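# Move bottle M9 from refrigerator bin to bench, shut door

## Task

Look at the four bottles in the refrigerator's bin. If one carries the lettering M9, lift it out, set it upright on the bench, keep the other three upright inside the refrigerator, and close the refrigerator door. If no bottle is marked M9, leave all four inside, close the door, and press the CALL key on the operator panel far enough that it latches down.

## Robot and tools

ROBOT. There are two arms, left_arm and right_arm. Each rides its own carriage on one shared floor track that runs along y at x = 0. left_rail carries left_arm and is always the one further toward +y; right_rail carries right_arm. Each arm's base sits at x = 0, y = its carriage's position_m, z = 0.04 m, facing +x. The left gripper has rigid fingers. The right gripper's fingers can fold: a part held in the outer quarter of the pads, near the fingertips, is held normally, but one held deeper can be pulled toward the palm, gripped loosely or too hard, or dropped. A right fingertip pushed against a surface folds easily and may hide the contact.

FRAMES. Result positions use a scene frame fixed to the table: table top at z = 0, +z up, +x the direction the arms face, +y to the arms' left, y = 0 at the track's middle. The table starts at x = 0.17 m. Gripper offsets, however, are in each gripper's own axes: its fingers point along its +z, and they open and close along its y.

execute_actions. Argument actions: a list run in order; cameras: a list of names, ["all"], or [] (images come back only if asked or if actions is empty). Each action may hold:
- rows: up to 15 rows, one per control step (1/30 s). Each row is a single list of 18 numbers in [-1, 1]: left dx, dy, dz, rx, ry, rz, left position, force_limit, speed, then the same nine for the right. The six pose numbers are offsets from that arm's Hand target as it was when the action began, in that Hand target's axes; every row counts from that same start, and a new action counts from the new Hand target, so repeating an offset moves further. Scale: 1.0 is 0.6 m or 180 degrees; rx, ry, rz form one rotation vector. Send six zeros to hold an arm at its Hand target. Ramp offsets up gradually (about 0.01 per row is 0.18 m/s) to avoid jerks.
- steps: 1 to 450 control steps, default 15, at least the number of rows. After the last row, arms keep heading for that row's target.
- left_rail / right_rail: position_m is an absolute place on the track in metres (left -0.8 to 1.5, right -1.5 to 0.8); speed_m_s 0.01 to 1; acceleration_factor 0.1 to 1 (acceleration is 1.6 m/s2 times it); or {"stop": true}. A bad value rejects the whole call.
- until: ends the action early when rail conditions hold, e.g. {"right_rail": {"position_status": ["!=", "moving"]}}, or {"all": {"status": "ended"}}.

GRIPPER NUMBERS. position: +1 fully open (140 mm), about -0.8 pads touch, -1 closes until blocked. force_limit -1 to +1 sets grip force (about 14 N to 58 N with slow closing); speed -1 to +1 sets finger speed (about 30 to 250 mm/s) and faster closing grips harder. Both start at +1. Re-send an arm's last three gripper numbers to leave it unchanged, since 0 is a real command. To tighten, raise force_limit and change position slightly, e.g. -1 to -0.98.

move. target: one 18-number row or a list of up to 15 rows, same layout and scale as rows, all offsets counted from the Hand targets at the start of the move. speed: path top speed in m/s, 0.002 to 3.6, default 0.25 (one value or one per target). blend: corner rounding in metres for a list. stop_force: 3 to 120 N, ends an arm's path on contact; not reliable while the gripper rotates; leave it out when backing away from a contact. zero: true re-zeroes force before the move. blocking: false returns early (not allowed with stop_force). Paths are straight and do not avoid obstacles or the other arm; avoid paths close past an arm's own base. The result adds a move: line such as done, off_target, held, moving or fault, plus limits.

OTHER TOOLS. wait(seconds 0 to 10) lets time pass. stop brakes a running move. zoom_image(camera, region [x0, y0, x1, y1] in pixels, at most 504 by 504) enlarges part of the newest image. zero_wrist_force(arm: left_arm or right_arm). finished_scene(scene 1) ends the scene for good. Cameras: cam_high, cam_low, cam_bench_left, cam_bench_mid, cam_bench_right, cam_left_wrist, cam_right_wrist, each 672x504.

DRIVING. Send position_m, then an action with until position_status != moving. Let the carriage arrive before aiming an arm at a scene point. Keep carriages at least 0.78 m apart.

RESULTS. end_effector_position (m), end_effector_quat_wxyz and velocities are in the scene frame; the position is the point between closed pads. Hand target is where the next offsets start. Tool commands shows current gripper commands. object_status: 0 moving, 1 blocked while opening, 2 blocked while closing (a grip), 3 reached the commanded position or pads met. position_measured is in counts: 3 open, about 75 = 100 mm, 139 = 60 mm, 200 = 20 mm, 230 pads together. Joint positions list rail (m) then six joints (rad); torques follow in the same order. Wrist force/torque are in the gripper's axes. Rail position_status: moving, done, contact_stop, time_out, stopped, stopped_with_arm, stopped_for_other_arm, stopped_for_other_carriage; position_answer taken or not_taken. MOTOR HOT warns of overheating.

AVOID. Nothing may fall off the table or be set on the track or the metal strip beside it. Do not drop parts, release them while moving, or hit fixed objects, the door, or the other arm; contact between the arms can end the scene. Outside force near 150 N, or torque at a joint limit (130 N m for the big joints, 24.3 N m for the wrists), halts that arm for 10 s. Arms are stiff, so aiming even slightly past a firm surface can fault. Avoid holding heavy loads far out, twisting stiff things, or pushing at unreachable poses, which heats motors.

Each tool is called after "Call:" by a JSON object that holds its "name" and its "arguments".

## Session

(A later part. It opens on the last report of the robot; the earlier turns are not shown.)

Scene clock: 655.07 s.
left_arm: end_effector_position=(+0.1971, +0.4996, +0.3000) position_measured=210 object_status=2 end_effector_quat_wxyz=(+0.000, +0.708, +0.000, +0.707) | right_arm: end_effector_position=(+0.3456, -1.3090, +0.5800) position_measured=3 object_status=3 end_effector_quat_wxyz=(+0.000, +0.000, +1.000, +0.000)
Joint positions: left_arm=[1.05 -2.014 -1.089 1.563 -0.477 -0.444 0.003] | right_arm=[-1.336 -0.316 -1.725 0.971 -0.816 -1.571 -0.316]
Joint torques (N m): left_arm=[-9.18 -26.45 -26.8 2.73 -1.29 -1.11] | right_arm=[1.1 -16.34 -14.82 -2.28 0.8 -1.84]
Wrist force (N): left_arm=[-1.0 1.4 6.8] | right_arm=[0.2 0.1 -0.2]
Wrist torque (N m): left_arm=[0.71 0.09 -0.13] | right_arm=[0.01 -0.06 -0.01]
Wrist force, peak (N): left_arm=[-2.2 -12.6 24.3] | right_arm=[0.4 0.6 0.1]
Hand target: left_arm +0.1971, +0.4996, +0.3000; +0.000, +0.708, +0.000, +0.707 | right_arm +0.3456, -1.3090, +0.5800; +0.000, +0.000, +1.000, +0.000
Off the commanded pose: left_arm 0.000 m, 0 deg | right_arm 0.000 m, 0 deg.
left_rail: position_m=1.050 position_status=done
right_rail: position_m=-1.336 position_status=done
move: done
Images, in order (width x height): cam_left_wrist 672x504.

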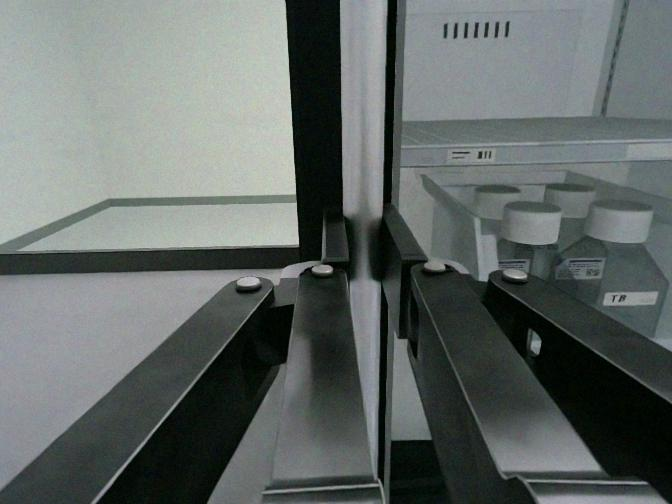

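Call:
{"name": "move", "arguments": {"target": [[0,0.0334,-0.1306,-0.0278,0,0,-1,0.3,-1,0,0,0,0,0,0,1,1,1],[0,0.0872,-0.2521,-0.0667,0,0,-1,0.3,-1,0,0,0,0,0,0,1,1,1],[0,0.161,-0.361,-0.1111,0,0,-1,0.3,-1,0,0,0,0,0,0,1,1,1],[0,0.2547,-0.4543,-0.1389,0,0,-1,0.3,-1,0,0,0,0,0,0,1,1,1]], "speed": 0.15, "blend": 0.02, "stop_force": 60, "cameras": ["cam_left_wrist", "cam_bench_left"]}}

Scene clock: 667.10 s.
left_arm: end_effector_position=(-0.0755, +0.3467, +0.3002) position_measured=210 object_status=2 end_effector_quat_wxyz=(+0.153, +0.691, -0.153, +0.690) | right_arm: end_effector_position=(+0.3456, -1.3090, +0.5800) position_measured=3 object_status=3 end_effector_quat_wxyz=(+0.000, +0.000, +1.000, +0.000)
Joint positions: left_arm=[1.05 -2.328 -0.832 1.133 -0.306 -0.322 0.004] | right_arm=[-1.336 -0.316 -1.725 0.971 -0.816 -1.571 -0.316]
Joint torques (N m): left_arm=[-17.67 -41.13 -31.34 2.93 -0.58 -1.17] | right_arm=[1.94 -17.27 -14.29 -2.49 1.19 -1.7]
Wrist force (N): left_arm=[-9.7 7.6 39.3] | right_arm=[-0.1 0.1 -0.1]
Wrist torque (N m): left_arm=[0.16 0.01 -0.10] | right_arm=[0.01 0.00 -0.01]
Wrist force, peak (N): left_arm=[-7.5 36.0 41.8] | right_arm=[-0.1 0.6 -0.3]
Hand target: left_arm -0.0755, +0.3467, +0.3002; +0.153, +0.691, -0.153, +0.690 | right_arm +0.3456, -1.3090, +0.5800; +0.000, +0.000, +1.000, +0.000
Off the commanded pose: left_arm 0.000 m, 0 deg | right_arm 0.000 m, 0 deg.
left_rail: position_m=1.050 position_status=done
right_rail: position_m=-1.336 position_status=done
move: done
Images, in order (width x height): cam_bench_left 672x504, cam_left_wrist 672x504.

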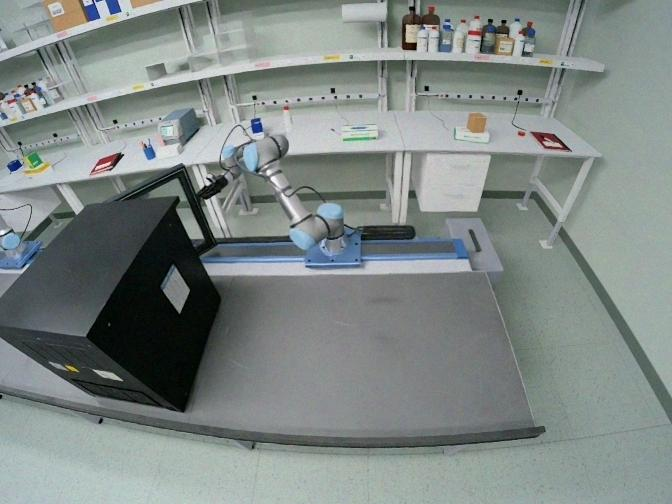

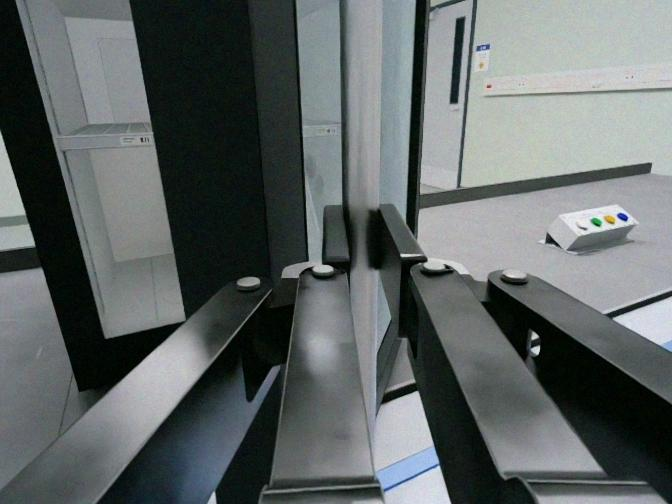

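Call:
{"name": "execute_actions", "arguments": {"actions": [{"rows": [[0,0.0025,0.0097,0,0,0,-1,0.3,-1,0,0,0,0,0,0,1,1,1],[0,0.005,0.0194,0,0,0,-1,0.3,-1,0,0,0,0,0,0,1,1,1]], "steps": 15}, {"rows": [[0,0,0,0,0,0,-0.42,0,-0.5,0,0,0,0,0,0,1,1,1]], "steps": 25}], "cameras": ["cam_left_wrist"]}}

Scene clock: 763.47 s.
left_arm: end_effector_position=(-0.0662, +0.3391, +0.3001) position_measured=182 object_status=3 end_effector_quat_wxyz=(+0.153, +0.691, -0.153, +0.690) | right_arm: end_effector_position=(+0.3456, -1.3090, +0.5800) position_measured=3 object_status=3 end_effector_quat_wxyz=(+0.000, +0.000, +1.000, +0.000)
Joint positions: left_arm=[1.05 -2.31 -0.828 1.126 -0.303 -0.303 0.004] | right_arm=[-1.336 -0.316 -1.725 0.971 -0.816 -1.571 -0.316]
Joint torques (N m): left_arm=[-8.83 -44.14 -27.27 -0.89 -0.8 -0.43] | right_arm=[1.7 -17.07 -14.24 -2.3 1.23 -1.65]
Wrist force (N): left_arm=[-1.0 0.2 4.8] | right_arm=[0.0 0.1 -0.3]
Wrist torque (N m): left_arm=[0.37 0.21 -0.01] | right_arm=[0.02 -0.01 -0.01]
Wrist force, peak (N): left_arm=[-10.0 7.7 39.5] | right_arm=[-0.5 0.4 -0.4]
Hand target: left_arm -0.0662, +0.3391, +0.3002; +0.153, +0.691, -0.153, +0.690 | right_arm +0.3456, -1.3090, +0.5800; +0.000, +0.000, +1.000, +0.000
Off the commanded pose: left_arm 0.000 m, 0 deg | right_arm 0.000 m, 0 deg.
left_rail: position_m=1.050 position_status=done
right_rail: position_m=-1.336 position_status=done
Images, in order (width x height): cam_left_wrist 672x504.

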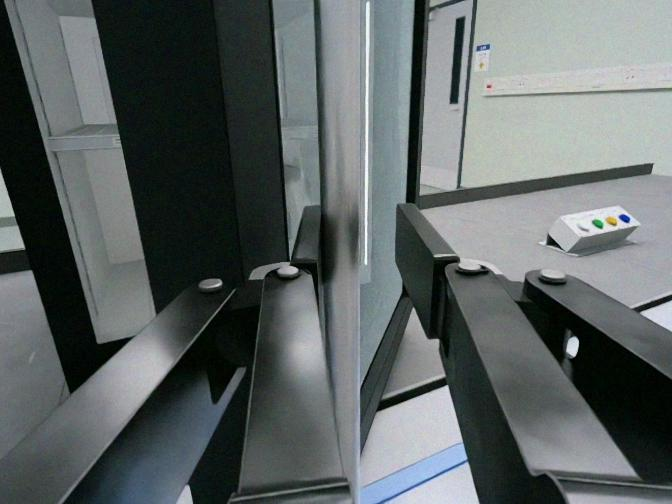

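Call:
{"name": "move", "arguments": {"target": [0,0,-0.1667,0,0,0,-0.42,0,-0.5,0,0,0,0,0,0,1,1,1], "speed": 0.2}}

Call:
{"name": "move", "arguments": {"target": [[0,-0.2262,0.0174,-0.1389,0,0,-0.8,0,0,0,0,0,0,0,0,1,1,1],[0,-0.2865,0.265,-0.1944,0,0,-0.8,0,0,0,0,0,0,0,0,1,1,1]], "speed": 0.25, "blend": 0.03, "cameras": ["cam_left_wrist", "cam_bench_left"]}}

Scene clock: 773.57 s.
left_arm: end_effector_position=(-0.1567, +0.3813, +0.3003) position_measured=182 object_status=3 end_effector_quat_wxyz=(+0.153, +0.691, -0.153, +0.690) | right_arm: end_effector_position=(+0.3456, -1.3090, +0.5800) position_measured=3 object_status=3 end_effector_quat_wxyz=(+0.000, +0.000, +1.000, +0.000)
Joint positions: left_arm=[1.05 -2.449 -0.782 1.044 -0.265 -0.442 0.003] | right_arm=[-1.336 -0.316 -1.725 0.971 -0.816 -1.571 -0.316]
Joint torques (N m): left_arm=[-9.41 -39.94 -27.83 2.78 -1.59 -1.19] | right_arm=[0.79 -16.8 -13.78 -2.21 1.24 -1.47]
Wrist force (N): left_arm=[-1.1 0.9 4.5] | right_arm=[-0.1 0.2 -0.3]
Wrist torque (N m): left_arm=[0.26 0.21 0.02] | right_arm=[0.03 0.01 -0.01]
Wrist force, peak (N): left_arm=[-1.0 -0.1 6.7] | right_arm=[-0.5 0.3 -0.3]
Hand target: left_arm -0.1568, +0.3813, +0.3003; +0.153, +0.691, -0.153, +0.690 | right_arm +0.3456, -1.3090, +0.5800; +0.000, +0.000, +1.000, +0.000
Off the commanded pose: left_arm 0.000 m, 0 deg | right_arm 0.000 m, 0 deg.
left_rail: position_m=1.050 position_status=done
right_rail: position_m=-1.336 position_status=done
move: done

Scene clock: 775.93 s.
left_arm: end_effector_position=(+0.0599, +0.4700, +0.3001) position_measured=229 object_status=3 end_effector_quat_wxyz=(+0.353, +0.613, -0.353, +0.612) | right_arm: end_effector_position=(+0.3456, -1.3090, +0.5800) position_measured=3 object_status=3 end_effector_quat_wxyz=(+0.000, +0.000, +1.000, +0.000)
Joint positions: left_arm=[1.05 -2.292 -1.625 2.242 -0.613 0.325 -0.004] | right_arm=[-1.336 -0.316 -1.725 0.971 -0.816 -1.571 -0.316]
Joint torques (N m): left_arm=[7.55 -30.19 -9.82 -2.15 1.69 1.79] | right_arm=[0.91 -16.93 -13.23 -2.33 1.19 -1.73]
Wrist force (N): left_arm=[-1.1 1.3 4.1] | right_arm=[-0.2 0.3 -0.1]
Wrist torque (N m): left_arm=[0.35 0.21 -0.15] | right_arm=[0.05 0.03 0.00]
Wrist force, peak (N): left_arm=[-1.0 2.8 4.5] | right_arm=[0.0 0.4 -0.4]
Hand target: left_arm +0.0599, +0.4700, +0.3001; +0.353, +0.613, -0.353, +0.612 | right_arm +0.3456, -1.3090, +0.5800; +0.000, +0.000, +1.000, +0.000
Off the commanded pose: left_arm 0.000 m, 0 deg | right_arm 0.000 m, 0 deg.
left_rail: position_m=1.050 position_status=done
right_rail: position_m=-1.336 position_status=done
move: done
Images, in order (width x height): cam_bench_left 672x504, cam_left_wrist 672x504.

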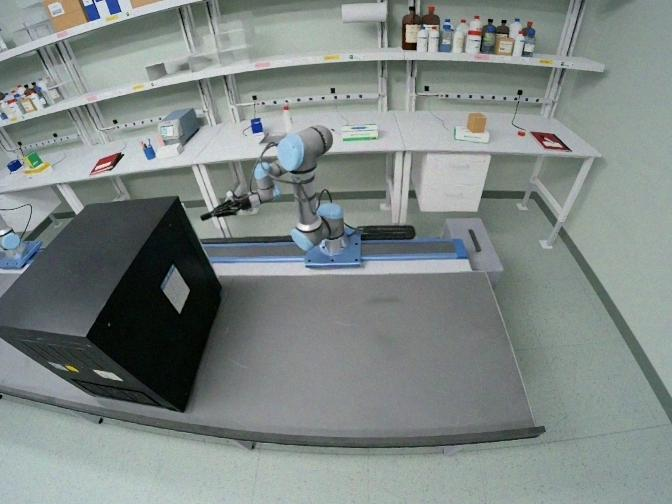

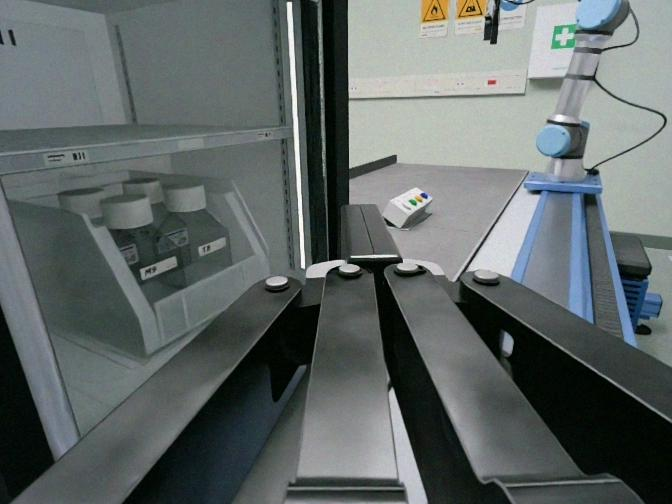

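Call:
{"name": "zoom_image", "arguments": {"camera": "cam_left_wrist", "region": [0, 120, 300, 380]}}

Scaled by 1.680 from the camera's 672x504 image, which has a finer 960x720 frame.

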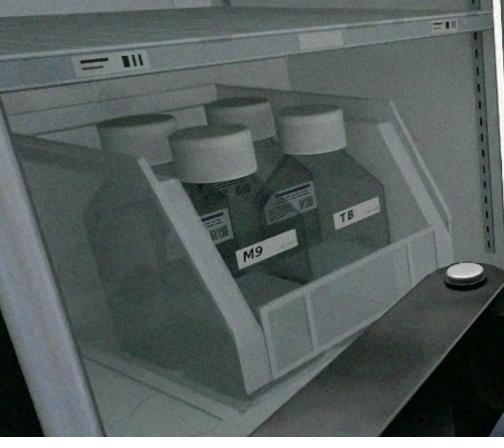

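Call:
{"name": "move", "arguments": {"target": [[0,0.043,0.158,-0.0278,0,0,-0.8,0,0,0,0,0,0,0,0,1,1,1],[0,0.2455,0.2489,-0.1389,0,0,-0.8,0,0,0,0,0,0,0,0,1,1,1],[0,0.4297,0.4312,-0.25,0,0,-0.8,0,0,0,0,0,0,0,0,1,1,1]], "speed": 0.18, "blend": 0.03, "stop_force": 45, "cameras": ["cam_left_wrist", "cam_bench_left"]}}

Scene clock: 806.90 s.
left_arm: end_effector_position=(-0.0339, +0.1169, +0.3000) position_measured=229 object_status=3 end_effector_quat_wxyz=(+0.561, +0.431, -0.561, +0.430) | right_arm: end_effector_position=(+0.3456, -1.3090, +0.5800) position_measured=3 object_status=3 end_effector_quat_wxyz=(+0.000, +0.000, +1.000, +0.000)
Joint positions: left_arm=[1.05 -1.709 -0.928 1.301 -0.373 1.694 -0.001] | right_arm=[-1.336 -0.316 -1.725 0.971 -0.816 -1.571 -0.316]
Joint torques (N m): left_arm=[7.17 -36.55 -31.03 -0.89 1.6 1.49] | right_arm=[1.19 -17.92 -13.1 -2.22 1.5 -1.84]
Wrist force (N): left_arm=[-1.1 1.2 4.5] | right_arm=[-0.1 0.2 0.0]
Wrist torque (N m): left_arm=[0.32 0.19 -0.06] | right_arm=[0.03 0.01 -0.01]
Wrist force, peak (N): left_arm=[-1.2 0.9 5.7] | right_arm=[-0.3 0.6 -0.1]
Hand target: left_arm -0.0339, +0.1169, +0.3000; +0.561, +0.431, -0.561, +0.430 | right_arm +0.3456, -1.3090, +0.5800; +0.000, +0.000, +1.000, +0.000
Off the commanded pose: left_arm 0.000 m, 0 deg | right_arm 0.000 m, 0 deg.
left_rail: position_m=1.050 position_status=done
right_rail: position_m=-1.336 position_status=done
move: done
Images, in order (width x height): cam_bench_left 672x504, cam_left_wrist 672x504.

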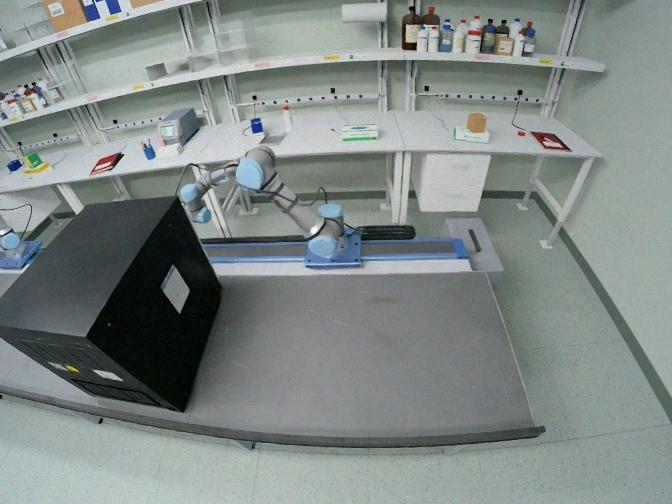

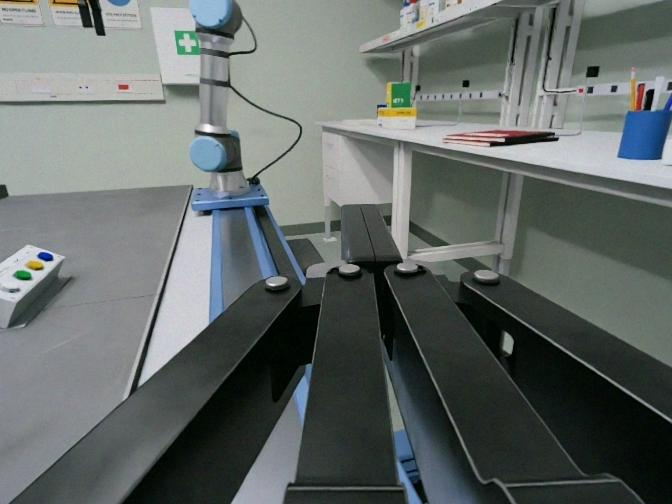

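Call:
{"name": "move", "arguments": {"target": [0.25,0.4845,-0.738,0.4158,-0.0475,-0.0364,-0.8,0,0,0.376,0.955,0.4333,-0.1306,-0.4875,-0.1306,-0.25,0,0], "speed": 0.4, "cameras": ["cam_left_wrist", "cam_right_wrist", "cam_bench_right"]}}

Scene clock: 917.70 s.
left_arm: end_effector_position=(-0.2001, +0.6198, +0.4505) position_measured=229 object_status=3 end_effector_quat_wxyz=(+0.166, +0.741, -0.198, +0.620) | right_arm: end_effector_position=(+0.1200, -0.7360, +0.3200) position_measured=160 object_status=3 end_effector_quat_wxyz=(+0.683, -0.183, +0.683, +0.183)
Joint positions: left_arm=[1.05 -2.853 -1.313 1.343 -0.283 -0.776 0.183] | right_arm=[-1.336 1.607 -0.967 1.977 -4.151 -2.654 0]
Joint torques (N m): left_arm=[-7.9 -19.71 -29.18 2.57 -1.11 -1.27] | right_arm=[-9.17 -32.69 -22.81 -2.73 2.11 -1.67]
Wrist force (N): left_arm=[-0.5 1.0 4.0] | right_arm=[0.5 2.7 1.1]
Wrist torque (N m): left_arm=[0.25 0.11 -0.01] | right_arm=[0.46 -0.09 -0.28]
Wrist force, peak (N): left_arm=[-1.8 -0.3 5.8] | right_arm=[1.7 4.4 1.8]
Hand target: left_arm -0.2001, +0.6198, +0.4505; +0.166, +0.741, -0.198, +0.620 | right_arm +0.1200, -0.7360, +0.3200; +0.683, -0.183, +0.683, +0.183
Off the commanded pose: left_arm 0.000 m, 0 deg | right_arm 0.000 m, 0 deg.
left_rail: position_m=1.050 position_status=done
right_rail: position_m=-1.336 position_status=done
move: done
Images, in order (width x height): cam_bench_right 672x504, cam_left_wrist 672x504, cam_right_wrist 672x504.

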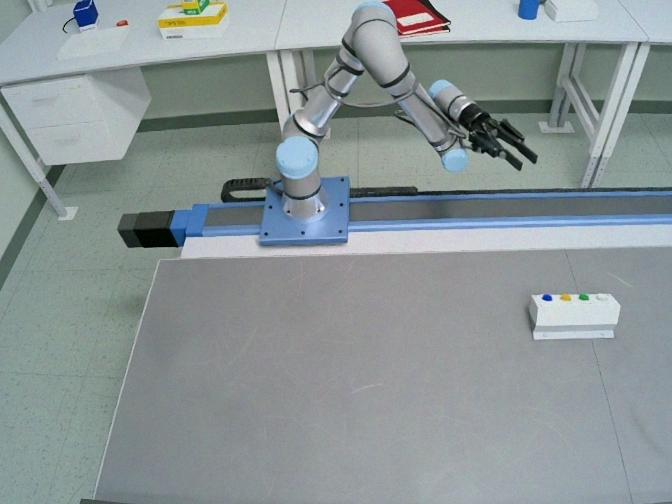

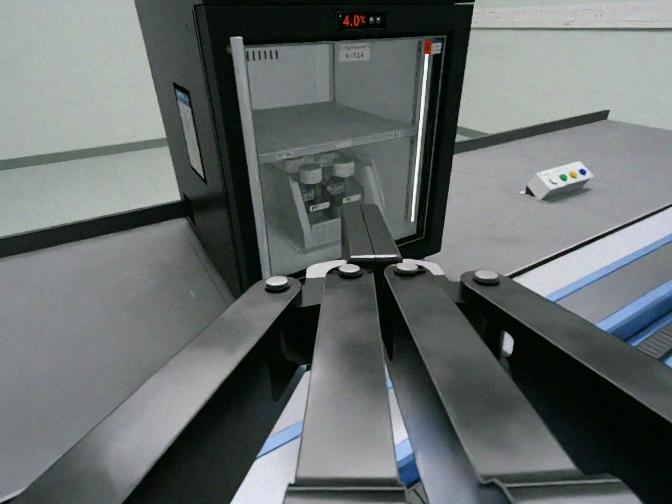

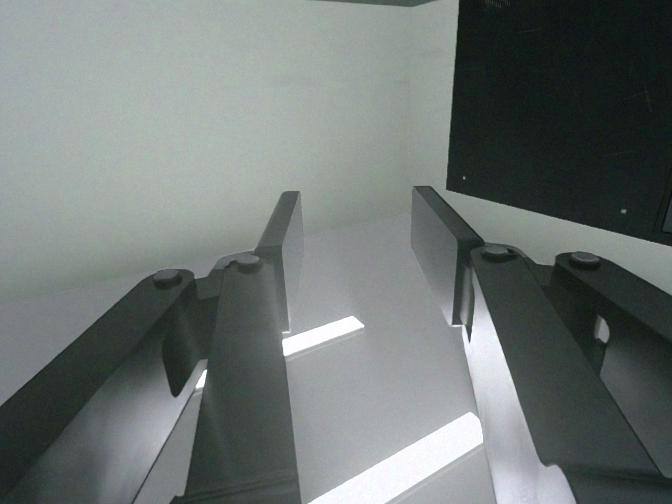

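Call:
{"name": "execute_actions", "arguments": {"actions": [{"right_rail": {"position_m": -0.35, "acceleration_factor": 0.5}, "steps": 150, "until": {"right_rail": {"position_status": ["!=", "moving"]}}}], "cameras": ["cam_left_wrist", "cam_right_wrist"]}}

Scene clock: 925.87 s.
left_arm: end_effector_position=(-0.2001, +0.6198, +0.4505) position_measured=229 object_status=3 end_effector_quat_wxyz=(+0.166, +0.741, -0.198, +0.620) | right_arm: end_effector_position=(+0.1200, +0.2502, +0.3200) position_measured=160 object_status=3 end_effector_quat_wxyz=(+0.683, -0.183, +0.683, +0.183)
Joint positions: left_arm=[1.05 -2.853 -1.313 1.343 -0.283 -0.776 0.183] | right_arm=[-0.35 1.607 -0.967 1.977 -4.151 -2.654 0]
Joint torques (N m): left_arm=[-7.26 -20.58 -28.68 2.51 -1.04 -1.36] | right_arm=[4.91 -48.54 -7.38 -1.52 1.21 -1.94]
Wrist force (N): left_arm=[-0.7 1.0 3.9] | right_arm=[0.3 2.8 1.3]
Wrist torque (N m): left_arm=[0.25 0.17 -0.01] | right_arm=[0.49 -0.05 -0.27]
Wrist force, peak (N): left_arm=[-0.8 1.3 4.2] | right_arm=[0.3 4.0 1.9]
Hand target: left_arm -0.2001, +0.6198, +0.4505; +0.166, +0.741, -0.198, +0.620 | right_arm +0.1200, +0.2502, +0.3200; +0.683, -0.183, +0.683, +0.183
Tool commands: left_gripper/position=-0.8 left_gripper/force_limit=+0.0 left_gripper/speed=+0.0 right_gripper/position=-0.25 right_gripper/force_limit=+0.0 right_gripper/speed=+0.0
Off the commanded pose: left_arm 0.000 m, 0 deg | right_arm 0.000 m, 0 deg.
left_rail: position_m=1.050 position_status=done
right_rail: position_m=-0.350 position_status=done
Images, in order (width x height): cam_left_wrist 672x504, cam_right_wrist 672x504.

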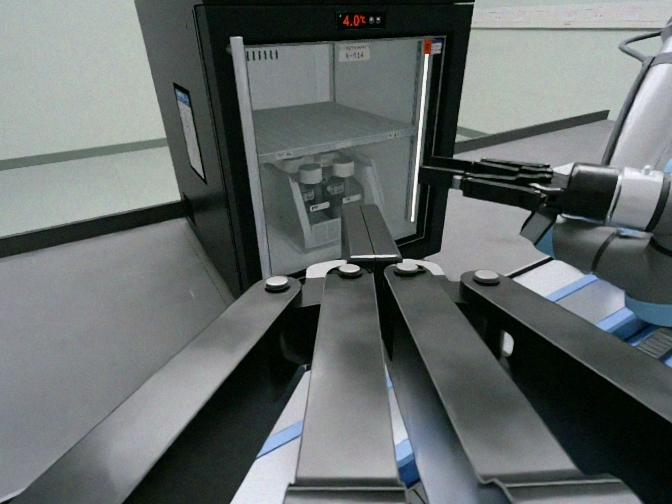

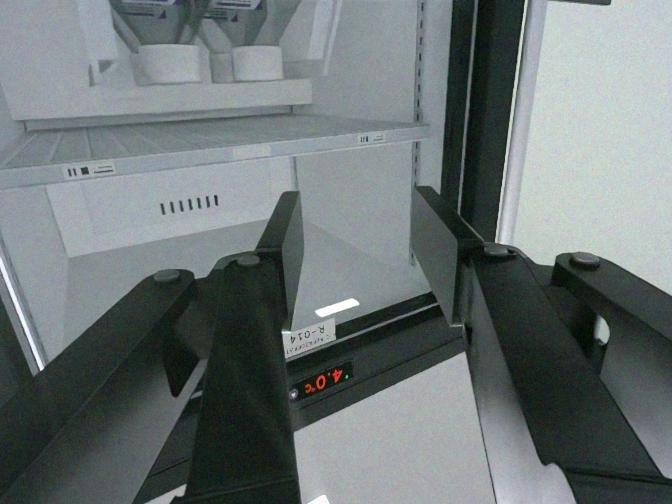

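Call:
{"name": "move", "arguments": {"target": [0,0,0,0,0,0,-0.8,0,0,0.0333,0.2502,0.26,0,0,0,-0.25,0,0], "speed": 0.25, "cameras": ["cam_left_wrist", "cam_right_wrist"]}}

Scene clock: 939.23 s.
left_arm: end_effector_position=(-0.2001, +0.6198, +0.4505) position_measured=229 object_status=3 end_effector_quat_wxyz=(+0.166, +0.741, -0.198, +0.620) | right_arm: end_effector_position=(+0.1801, +0.4583, +0.3000) position_measured=160 object_status=3 end_effector_quat_wxyz=(+0.683, -0.183, +0.683, +0.183)
Joint positions: left_arm=[1.05 -2.853 -1.313 1.343 -0.283 -0.776 0.183] | right_arm=[-0.35 1.503 -0.627 1.323 -3.838 -2.55 0]
Joint torques (N m): left_arm=[-6.29 -20.72 -29.32 2.49 -0.99 -1.26] | right_arm=[-8.97 -48.97 -27.71 0.68 -2.39 -2.05]
Wrist force (N): left_arm=[-0.7 1.0 4.1] | right_arm=[0.8 3.2 0.8]
Wrist torque (N m): left_arm=[0.26 0.15 -0.01] | right_arm=[0.56 -0.16 -0.25]
Wrist force, peak (N): left_arm=[-0.8 1.3 4.2] | right_arm=[1.2 4.1 2.2]
Hand target: left_arm -0.2001, +0.6198, +0.4505; +0.166, +0.741, -0.198, +0.620 | right_arm +0.1801, +0.4583, +0.3000; +0.683, -0.183, +0.683, +0.183
Off the commanded pose: left_arm 0.000 m, 0 deg | right_arm 0.000 m, 0 deg.
left_rail: position_m=1.050 position_status=done
right_rail: position_m=-0.350 position_status=done
move: done
Images, in order (width x height): cam_left_wrist 672x504, cam_right_wrist 672x504.

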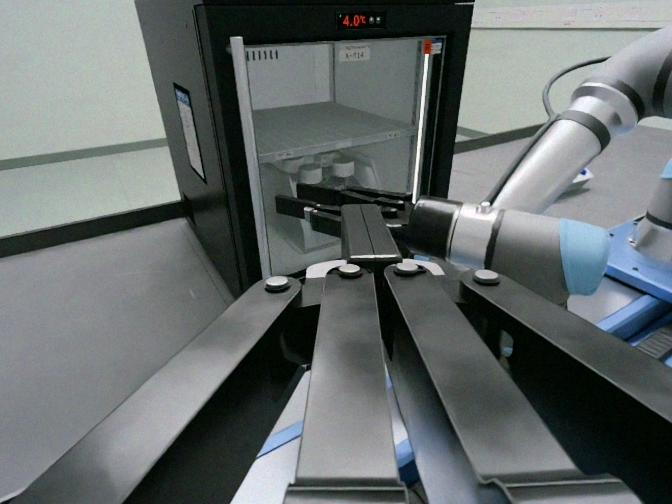

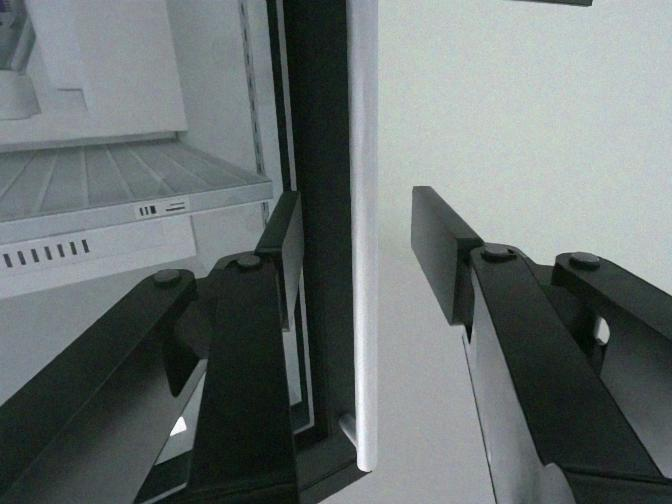

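Call:
{"name": "move", "arguments": {"target": [0,0,0,0,0,0,-0.8,0,0,0,0.0133,0.0917,0,0,0,-0.25,0,0], "speed": 0.15, "stop_force": 25, "cameras": ["cam_right_wrist"]}}

Scene clock: 950.63 s.
left_arm: end_effector_position=(-0.2001, +0.6198, +0.4505) position_measured=229 object_status=3 end_effector_quat_wxyz=(+0.166, +0.741, -0.198, +0.620) | right_arm: end_effector_position=(+0.2237, +0.4926, +0.3000) position_measured=160 object_status=3 end_effector_quat_wxyz=(+0.683, -0.183, +0.683, +0.183)
Joint positions: left_arm=[1.05 -2.853 -1.313 1.343 -0.283 -0.776 0.183] | right_arm=[-0.35 1.442 -0.568 1.196 -3.77 -2.49 0]
Joint torques (N m): left_arm=[-5.55 -21.56 -29 2.47 -0.86 -1.21] | right_arm=[-7.49 -50.77 -28.52 0.33 1.96 -0.53]
Wrist force (N): left_arm=[-0.6 1.0 4.0] | right_arm=[0.5 2.7 1.1]
Wrist torque (N m): left_arm=[0.26 0.15 -0.01] | right_arm=[0.47 -0.07 -0.24]
Wrist force, peak (N): left_arm=[-0.6 1.4 4.2] | right_arm=[0.5 3.3 2.0]
Hand target: left_arm -0.2001, +0.6198, +0.4505; +0.166, +0.741, -0.198, +0.620 | right_arm +0.2237, +0.4926, +0.3000; +0.683, -0.183, +0.683, +0.183
Off the commanded pose: left_arm 0.000 m, 0 deg | right_arm 0.000 m, 0 deg.
left_rail: position_m=1.050 position_status=done
right_rail: position_m=-0.350 position_status=done
move: done
Images, in order (width x height): cam_right_wrist 672x504.

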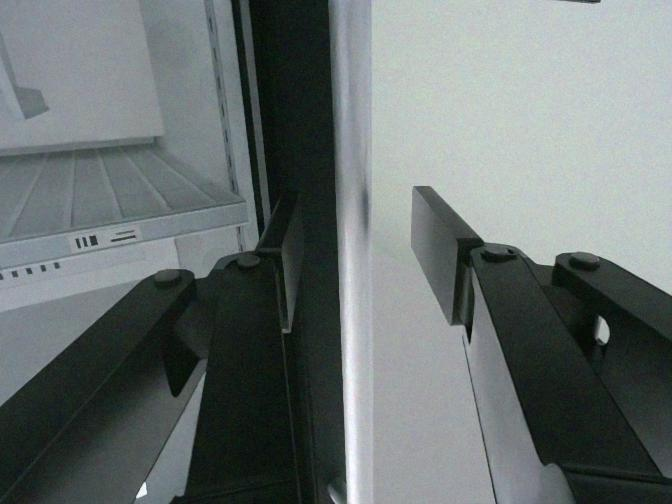

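Call:
{"name": "move", "arguments": {"target": [0,0,0,0,0,0,-0.8,0,0,0,0,0.0433,0,0,0,-0.25,0,0], "speed": 0.12, "stop_force": 20}}

Call:
{"name": "execute_actions", "arguments": {"actions": [{"rows": [[0,0,0,0,0,0,-0.8,0,0,0,0,0,0,0,0,-1,0.3,-1]], "steps": 75}], "cameras": ["cam_right_wrist"]}}

Scene clock: 959.53 s.
left_arm: end_effector_position=(-0.2001, +0.6198, +0.4505) position_measured=229 object_status=3 end_effector_quat_wxyz=(+0.166, +0.741, -0.198, +0.620) | right_arm: end_effector_position=(+0.2462, +0.5057, +0.3000) position_measured=160 object_status=3 end_effector_quat_wxyz=(+0.683, -0.183, +0.683, +0.183)
Joint positions: left_arm=[1.05 -2.853 -1.313 1.343 -0.283 -0.776 0.183] | right_arm=[-0.35 1.413 -0.542 1.142 -3.742 -2.46 0]
Joint torques (N m): left_arm=[-5.25 -21.64 -29.02 2.44 -0.87 -1.18] | right_arm=[-11.63 -52.04 -30.24 0.49 1.8 -1.46]
Wrist force (N): left_arm=[-0.7 1.3 3.9] | right_arm=[0.6 3.4 -2.4]
Wrist torque (N m): left_arm=[0.31 0.15 -0.01] | right_arm=[0.56 -0.11 -0.22]
Wrist force, peak (N): left_arm=[-0.5 1.2 4.2] | right_arm=[1.0 2.4 -7.4]
Hand target: left_arm -0.2001, +0.6198, +0.4505; +0.166, +0.741, -0.198, +0.620 | right_arm +0.2462, +0.5057, +0.3000; +0.683, -0.183, +0.683, +0.183
Off the commanded pose: left_arm 0.000 m, 0 deg | right_arm 0.000 m, 0 deg.
left_rail: position_m=1.050 position_status=done
right_rail: position_m=-0.350 position_status=done
move: done

Scene clock: 962.23 s.
left_arm: end_effector_position=(-0.2001, +0.6198, +0.4505) position_measured=229 object_status=3 end_effector_quat_wxyz=(+0.166, +0.741, -0.198, +0.620) | right_arm: end_effector_position=(+0.2462, +0.5057, +0.3000) position_measured=226 object_status=2 end_effector_quat_wxyz=(+0.683, -0.183, +0.683, +0.183)
Joint positions: left_arm=[1.05 -2.853 -1.313 1.343 -0.283 -0.776 0.183] | right_arm=[-0.35 1.413 -0.542 1.142 -3.742 -2.46 0]
Joint torques (N m): left_arm=[-4.59 -21.83 -28.57 2.49 -0.84 -1.27] | right_arm=[13.45 -52.32 -2.04 -5.87 -9.57 -1.83]
Wrist force (N): left_arm=[-0.5 1.2 4.0] | right_arm=[-4.3 28.7 32.6]
Wrist torque (N m): left_arm=[0.28 0.11 -0.01] | right_arm=[0.59 -0.12 -0.09]
Wrist force, peak (N): left_arm=[-0.8 1.0 4.2] | right_arm=[-4.0 28.8 32.6]
Hand target: left_arm -0.2001, +0.6198, +0.4505; +0.166, +0.741, -0.198, +0.620 | right_arm +0.2462, +0.5057, +0.3000; +0.683, -0.183, +0.683, +0.183
Off the commanded pose: left_arm 0.000 m, 0 deg | right_arm 0.000 m, 0 deg.
left_rail: position_m=1.050 position_status=done
right_rail: position_m=-0.350 position_status=done
Images, in order (width x height): cam_right_wrist 672x504.

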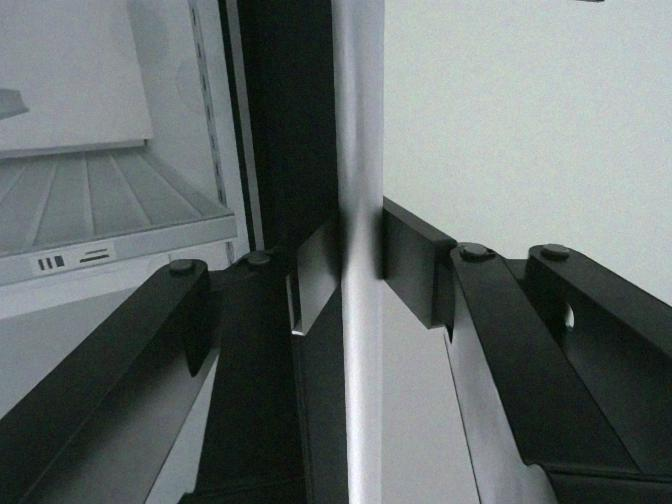

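Call:
{"name": "move", "arguments": {"target": [0,0,0,0,0,0,-0.8,0,0,0,0.0329,-0.062,0,0,0,-1,0.3,-1], "speed": 0.06, "stop_force": 90, "cameras": ["cam_right_wrist", "cam_left_wrist"]}}

Scene clock: 988.47 s.
left_arm: end_effector_position=(-0.2001, +0.6198, +0.4505) position_measured=229 object_status=3 end_effector_quat_wxyz=(+0.166, +0.741, -0.198, +0.620) | right_arm: end_effector_position=(+0.2041, +0.5042, +0.3000) position_measured=255 object_status=3 end_effector_quat_wxyz=(+0.683, -0.183, +0.683, +0.183)
Joint positions: left_arm=[1.05 -2.853 -1.313 1.343 -0.283 -0.776 0.183] | right_arm=[-0.35 1.473 -0.54 1.137 -3.739 -2.52 0]
Joint torques (N m): left_arm=[-3.59 -22.27 -28.24 2.55 -0.82 -1.16] | right_arm=[9.01 -53.39 -28.56 -0.65 -2.18 -0.44]
Wrist force (N): left_arm=[-0.5 0.9 3.9] | right_arm=[0.9 5.5 3.3]
Wrist torque (N m): left_arm=[0.24 0.11 -0.01] | right_arm=[0.65 -0.25 -0.22]
Wrist force, peak (N): left_arm=[-0.6 1.0 4.3] | right_arm=[-4.9 29.9 34.0]
Hand target: left_arm -0.2001, +0.6198, +0.4505; +0.166, +0.741, -0.198, +0.620 | right_arm +0.2041, +0.5042, +0.3000; +0.683, -0.183, +0.683, +0.183
Off the commanded pose: left_arm 0.000 m, 0 deg | right_arm 0.000 m, 0 deg.
left_rail: position_m=1.050 position_status=done
right_rail: position_m=-0.350 position_status=done
move: done
Images, in order (width x height): cam_left_wrist 672x504, cam_right_wrist 672x504.

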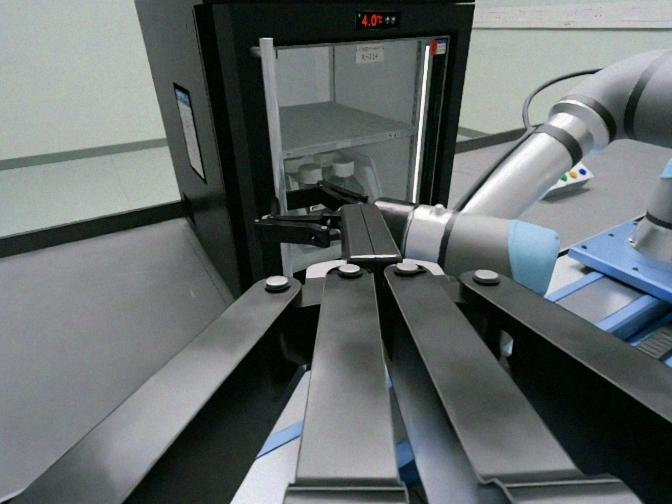

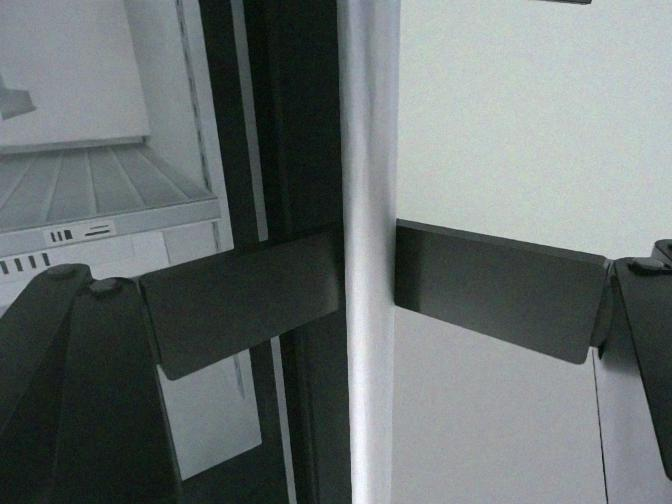

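Call:
{"name": "zoom_image", "arguments": {"camera": "cam_right_wrist", "region": [130, 170, 630, 420]}}

Call:
{"name": "zoom_image", "arguments": {"camera": "cam_left_wrist", "region": [230, 20, 480, 280]}}

Scaled by 1.008 from the camera's 672x504 image, which has a finer 960x720 frame.

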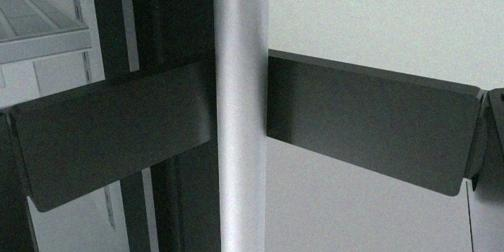

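Scaled by 1.938 from the camera's 672x504 image, which has a finer 960x720 frame.

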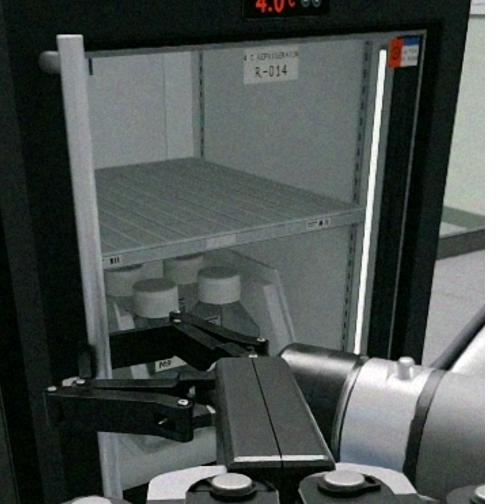

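Call:
{"name": "move", "arguments": {"target": [[0,0,0,0,0,0,-0.8,0,0,0,0.0223,-0.139,0,0,0,-1,0.3,-1],[0,0,0,0,0,0,-0.8,0,0,0,0.0073,-0.3357,-0.0111,0,0,-1,0.3,-1],[0,0,0,0,0,0,-0.8,0,0,0,-0.0569,-0.5215,-0.0444,0,0,-1,0.3,-1]], "speed": 0.15, "blend": 0.02, "stop_force": 50, "cameras": ["cam_right_wrist", "cam_left_wrist"]}}

Scene clock: 1066.97 s.
left_arm: end_effector_position=(-0.2001, +0.6198, +0.4505) position_measured=229 object_status=3 end_effector_quat_wxyz=(+0.166, +0.741, -0.198, +0.620) | right_arm: end_effector_position=(+0.0054, +0.3821, +0.3005) position_measured=255 object_status=3 end_effector_quat_wxyz=(+0.677, -0.205, +0.677, +0.205)
Joint positions: left_arm=[1.05 -2.853 -1.313 1.343 -0.283 -0.776 0.183] | right_arm=[-0.35 1.777 -0.707 1.495 -3.931 -2.76 0]
Joint torques (N m): left_arm=[-2.79 -23.47 -28.33 2.62 -0.71 -1.08] | right_arm=[-8.39 -43.93 -25.58 0.89 1.5 -1.07]
Wrist force (N): left_arm=[-0.7 1.1 4.0] | right_arm=[0.5 4.7 2.0]
Wrist torque (N m): left_arm=[0.28 0.17 -0.01] | right_arm=[0.59 -0.09 -0.22]
Wrist force, peak (N): left_arm=[-0.6 1.1 4.3] | right_arm=[-2.3 21.7 10.4]
Hand target: left_arm -0.2001, +0.6198, +0.4505; +0.166, +0.741, -0.198, +0.620 | right_arm +0.0054, +0.3821, +0.3005; +0.677, -0.205, +0.677, +0.205 (not the last commanded pose)
Off the commanded pose: left_arm 0.000 m, 0 deg | right_arm 0.084 m, 4 deg.
left_rail: position_m=1.050 position_status=done
right_rail: position_m=-0.350 position_status=done
move: held (right_arm; a check stopped the path); path passed 2 of 3 targets; limits=held
pose unreachable (right arm): on one or more control steps of this call, first in action 0 (counted from 0), this arm could not follow its commanded pose, so it was not sent that pose on those steps. It may still have moved: this result reports where it is.
cause: moving toward the commanded pose would bring two parts of the arm too close to each other (its gripper and another part of the arm, with joints 5 (wrist 1) to 7 (wrist 3) between them, 2 mm apart when it was first held).
Images, in order (width x height): cam_left_wrist 672x504, cam_right_wrist 672x504.

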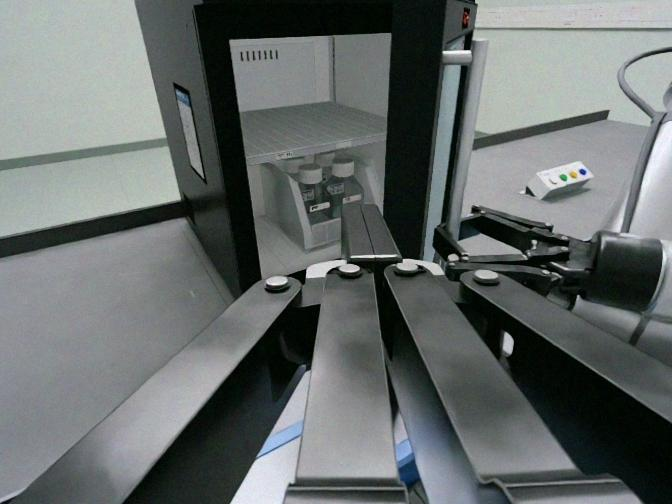

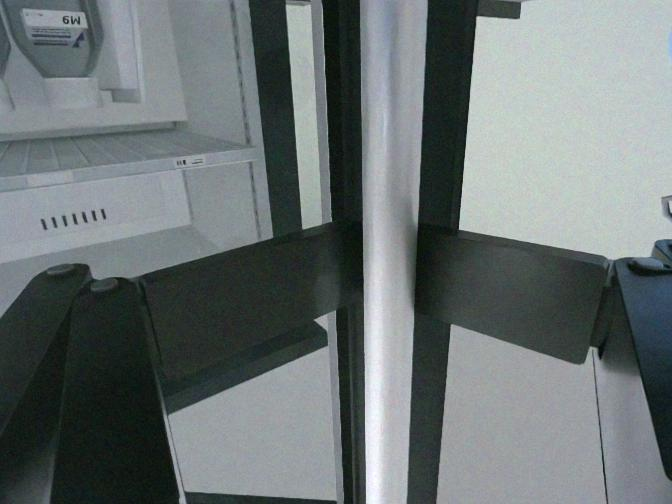

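Call:
{"name": "move", "arguments": {"target": [[0,0,0,0,0,0,-0.8,0,0,0,0.0053,0.0007,-0.0906,0,0,-1,0.3,-1],[0,0,0,0,0,0,-0.8,0,0,0,-0.0312,-0.1356,-0.1239,0,0,-1,0.3,-1],[0,0,0,0,0,0,-0.8,0,0,0,-0.0915,-0.2522,-0.1572,0,0,-1,0.3,-1],[0,0,0,0,0,0,-0.8,0,0,0,-0.172,-0.3558,-0.1794,0,0,-1,0.3,-1],[0,0,0,0,0,0,-0.8,0,0,0,-0.2588,-0.4358,-0.2017,0,0,-1,0.3,-1]], "speed": 0.15, "blend": 0.02, "stop_force": 50, "cameras": ["cam_right_wrist", "cam_left_wrist"]}}

Scene clock: 1128.07 s.
left_arm: end_effector_position=(-0.2001, +0.6198, +0.4505) position_measured=229 object_status=3 end_effector_quat_wxyz=(+0.166, +0.741, -0.198, +0.620) | right_arm: end_effector_position=(-0.1259, +0.1078, +0.3003) position_measured=255 object_status=3 end_effector_quat_wxyz=(+0.579, -0.405, +0.579, +0.406)
Joint positions: left_arm=[1.05 -2.853 -1.313 1.343 -0.283 -0.776 0.183] | right_arm=[-0.35 2.036 -1.127 2.519 -4.535 -2.385 0]
Joint torques (N m): left_arm=[-1.82 -24.12 -28.39 2.59 -0.64 -1.05] | right_arm=[10.57 -33.05 4.82 -2.94 -2.08 -2.02]
Wrist force (N): left_arm=[-0.6 1.2 3.9] | right_arm=[0.5 3.5 1.7]
Wrist torque (N m): left_arm=[0.29 0.12 -0.01] | right_arm=[0.57 -0.08 -0.25]
Wrist force, peak (N): left_arm=[-0.7 1.2 4.3] | right_arm=[0.8 8.8 4.7]
Hand target: left_arm -0.2001, +0.6198, +0.4505; +0.166, +0.741, -0.198, +0.620 | right_arm -0.1259, +0.1078, +0.3003; +0.579, -0.405, +0.579, +0.406
Off the commanded pose: left_arm 0.000 m, 0 deg | right_arm 0.000 m, 0 deg.
left_rail: position_m=1.050 position_status=done
right_rail: position_m=-0.350 position_status=done
move: done
Images, in order (width x height): cam_left_wrist 672x504, cam_right_wrist 672x504.

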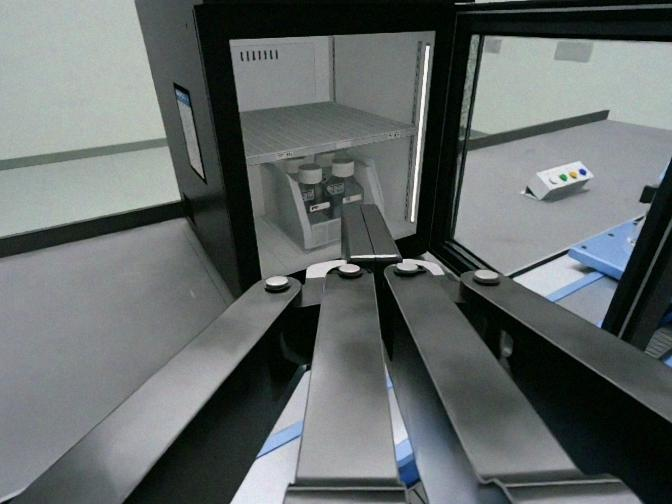

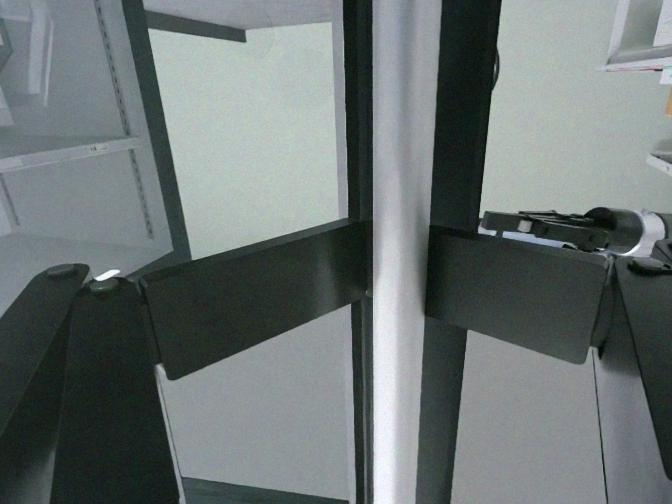

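Call:
{"name": "execute_actions", "arguments": {"actions": [{"left_rail": {"position_m": 0.95, "acceleration_factor": 0.5}, "steps": 90, "until": {"left_rail": {"position_status": ["!=", "moving"]}}}]}}

Call:
{"name": "move", "arguments": {"target": [-0.2077,0.0372,0.5478,0.1664,0.0554,-0.0147,0.2,0,0,0,0,0,0,0,0,-1,0.3,-1], "speed": 0.25, "cameras": ["cam_left_wrist"]}}

Scene clock: 1163.87 s.
left_arm: end_effector_position=(-0.2001, +0.5198, +0.4505) position_measured=229 object_status=3 end_effector_quat_wxyz=(+0.166, +0.741, -0.198, +0.620) | right_arm: end_effector_position=(-0.1259, +0.1078, +0.3003) position_measured=255 object_status=3 end_effector_quat_wxyz=(+0.579, -0.405, +0.579, +0.406)
Joint positions: left_arm=[0.95 -2.853 -1.313 1.343 -0.283 -0.776 0.183] | right_arm=[-0.35 2.036 -1.127 2.519 -4.535 -2.385 0]
Joint torques (N m): left_arm=[-1.71 -24.71 -27.91 1.7 -0.62 -1.08] | right_arm=[10.38 -19.94 4.17 -0.12 -0.78 -1.39]
Wrist force (N): left_arm=[-0.6 1.1 4.0] | right_arm=[0.7 3.5 1.7]
Wrist torque (N m): left_arm=[0.28 0.14 -0.01] | right_arm=[0.56 -0.12 -0.25]
Wrist force, peak (N): left_arm=[-0.5 2.2 4.7] | right_arm=[0.7 3.8 2.0]
Hand target: left_arm -0.2001, +0.5198, +0.4505; +0.166, +0.741, -0.198, +0.620 | right_arm -0.1259, +0.1078, +0.3003; +0.579, -0.405, +0.579, +0.406
Tool commands: left_gripper/position=-0.8 left_gripper/force_limit=+0.0 left_gripper/speed=+0.0 right_gripper/position=-1.0 right_gripper/force_limit=+0.3 right_gripper/speed=-1.0
Off the commanded pose: left_arm 0.000 m, 0 deg | right_arm 0.000 m, 0 deg.
left_rail: position_m=0.950 position_status=done
right_rail: position_m=-0.350 position_status=done

Scene clock: 1165.93 s.
left_arm: end_effector_position=(+0.0503, +0.3499, +0.2702) position_measured=104 object_status=3 end_effector_quat_wxyz=(+0.000, +0.706, +0.001, +0.708) | right_arm: end_effector_position=(-0.1259, +0.1078, +0.3003) position_measured=255 object_status=3 end_effector_quat_wxyz=(+0.579, -0.405, +0.579, +0.406)
Joint positions: left_arm=[0.95 -2.186 -0.851 1.251 -0.397 -0.616 -0.003] | right_arm=[-0.35 2.036 -1.127 2.519 -4.535 -2.385 0]
Joint torques (N m): left_arm=[7.5 -35.72 -28.46 3.19 1.48 -1.49] | right_arm=[9.47 -19.23 4.5 -0.13 -0.56 -1.22]
Wrist force (N): left_arm=[-1.0 1.2 4.5] | right_arm=[0.4 3.6 1.5]
Wrist torque (N m): left_arm=[0.32 0.20 0.01] | right_arm=[0.58 -0.06 -0.25]
Wrist force, peak (N): left_arm=[-2.4 2.7 6.0] | right_arm=[0.5 3.9 1.7]
Hand target: left_arm +0.0503, +0.3498, +0.2702; +0.000, +0.706, +0.001, +0.708 | right_arm -0.1259, +0.1078, +0.3003; +0.579, -0.405, +0.579, +0.406
Off the commanded pose: left_arm 0.000 m, 0 deg | right_arm 0.000 m, 0 deg.
left_rail: position_m=0.950 position_status=done
right_rail: position_m=-0.350 position_status=done
move: done
Images, in order (width x height): cam_left_wrist 672x504.

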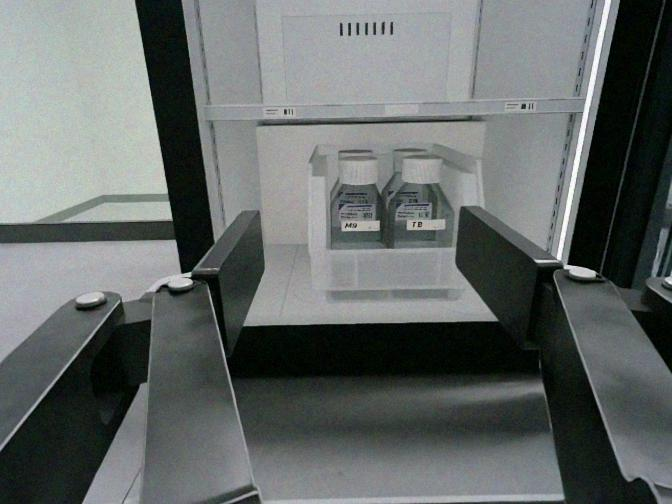

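Call:
{"name": "zoom_image", "arguments": {"camera": "cam_left_wrist", "region": [280, 90, 520, 330]}}

Scaled by 2.100 from the camera's 672x504 image, which has a finer 960x720 frame.

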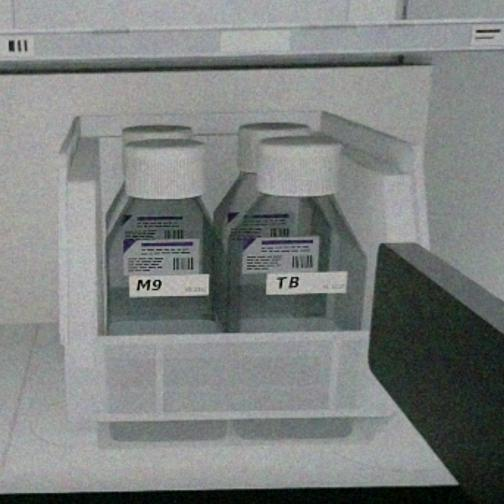

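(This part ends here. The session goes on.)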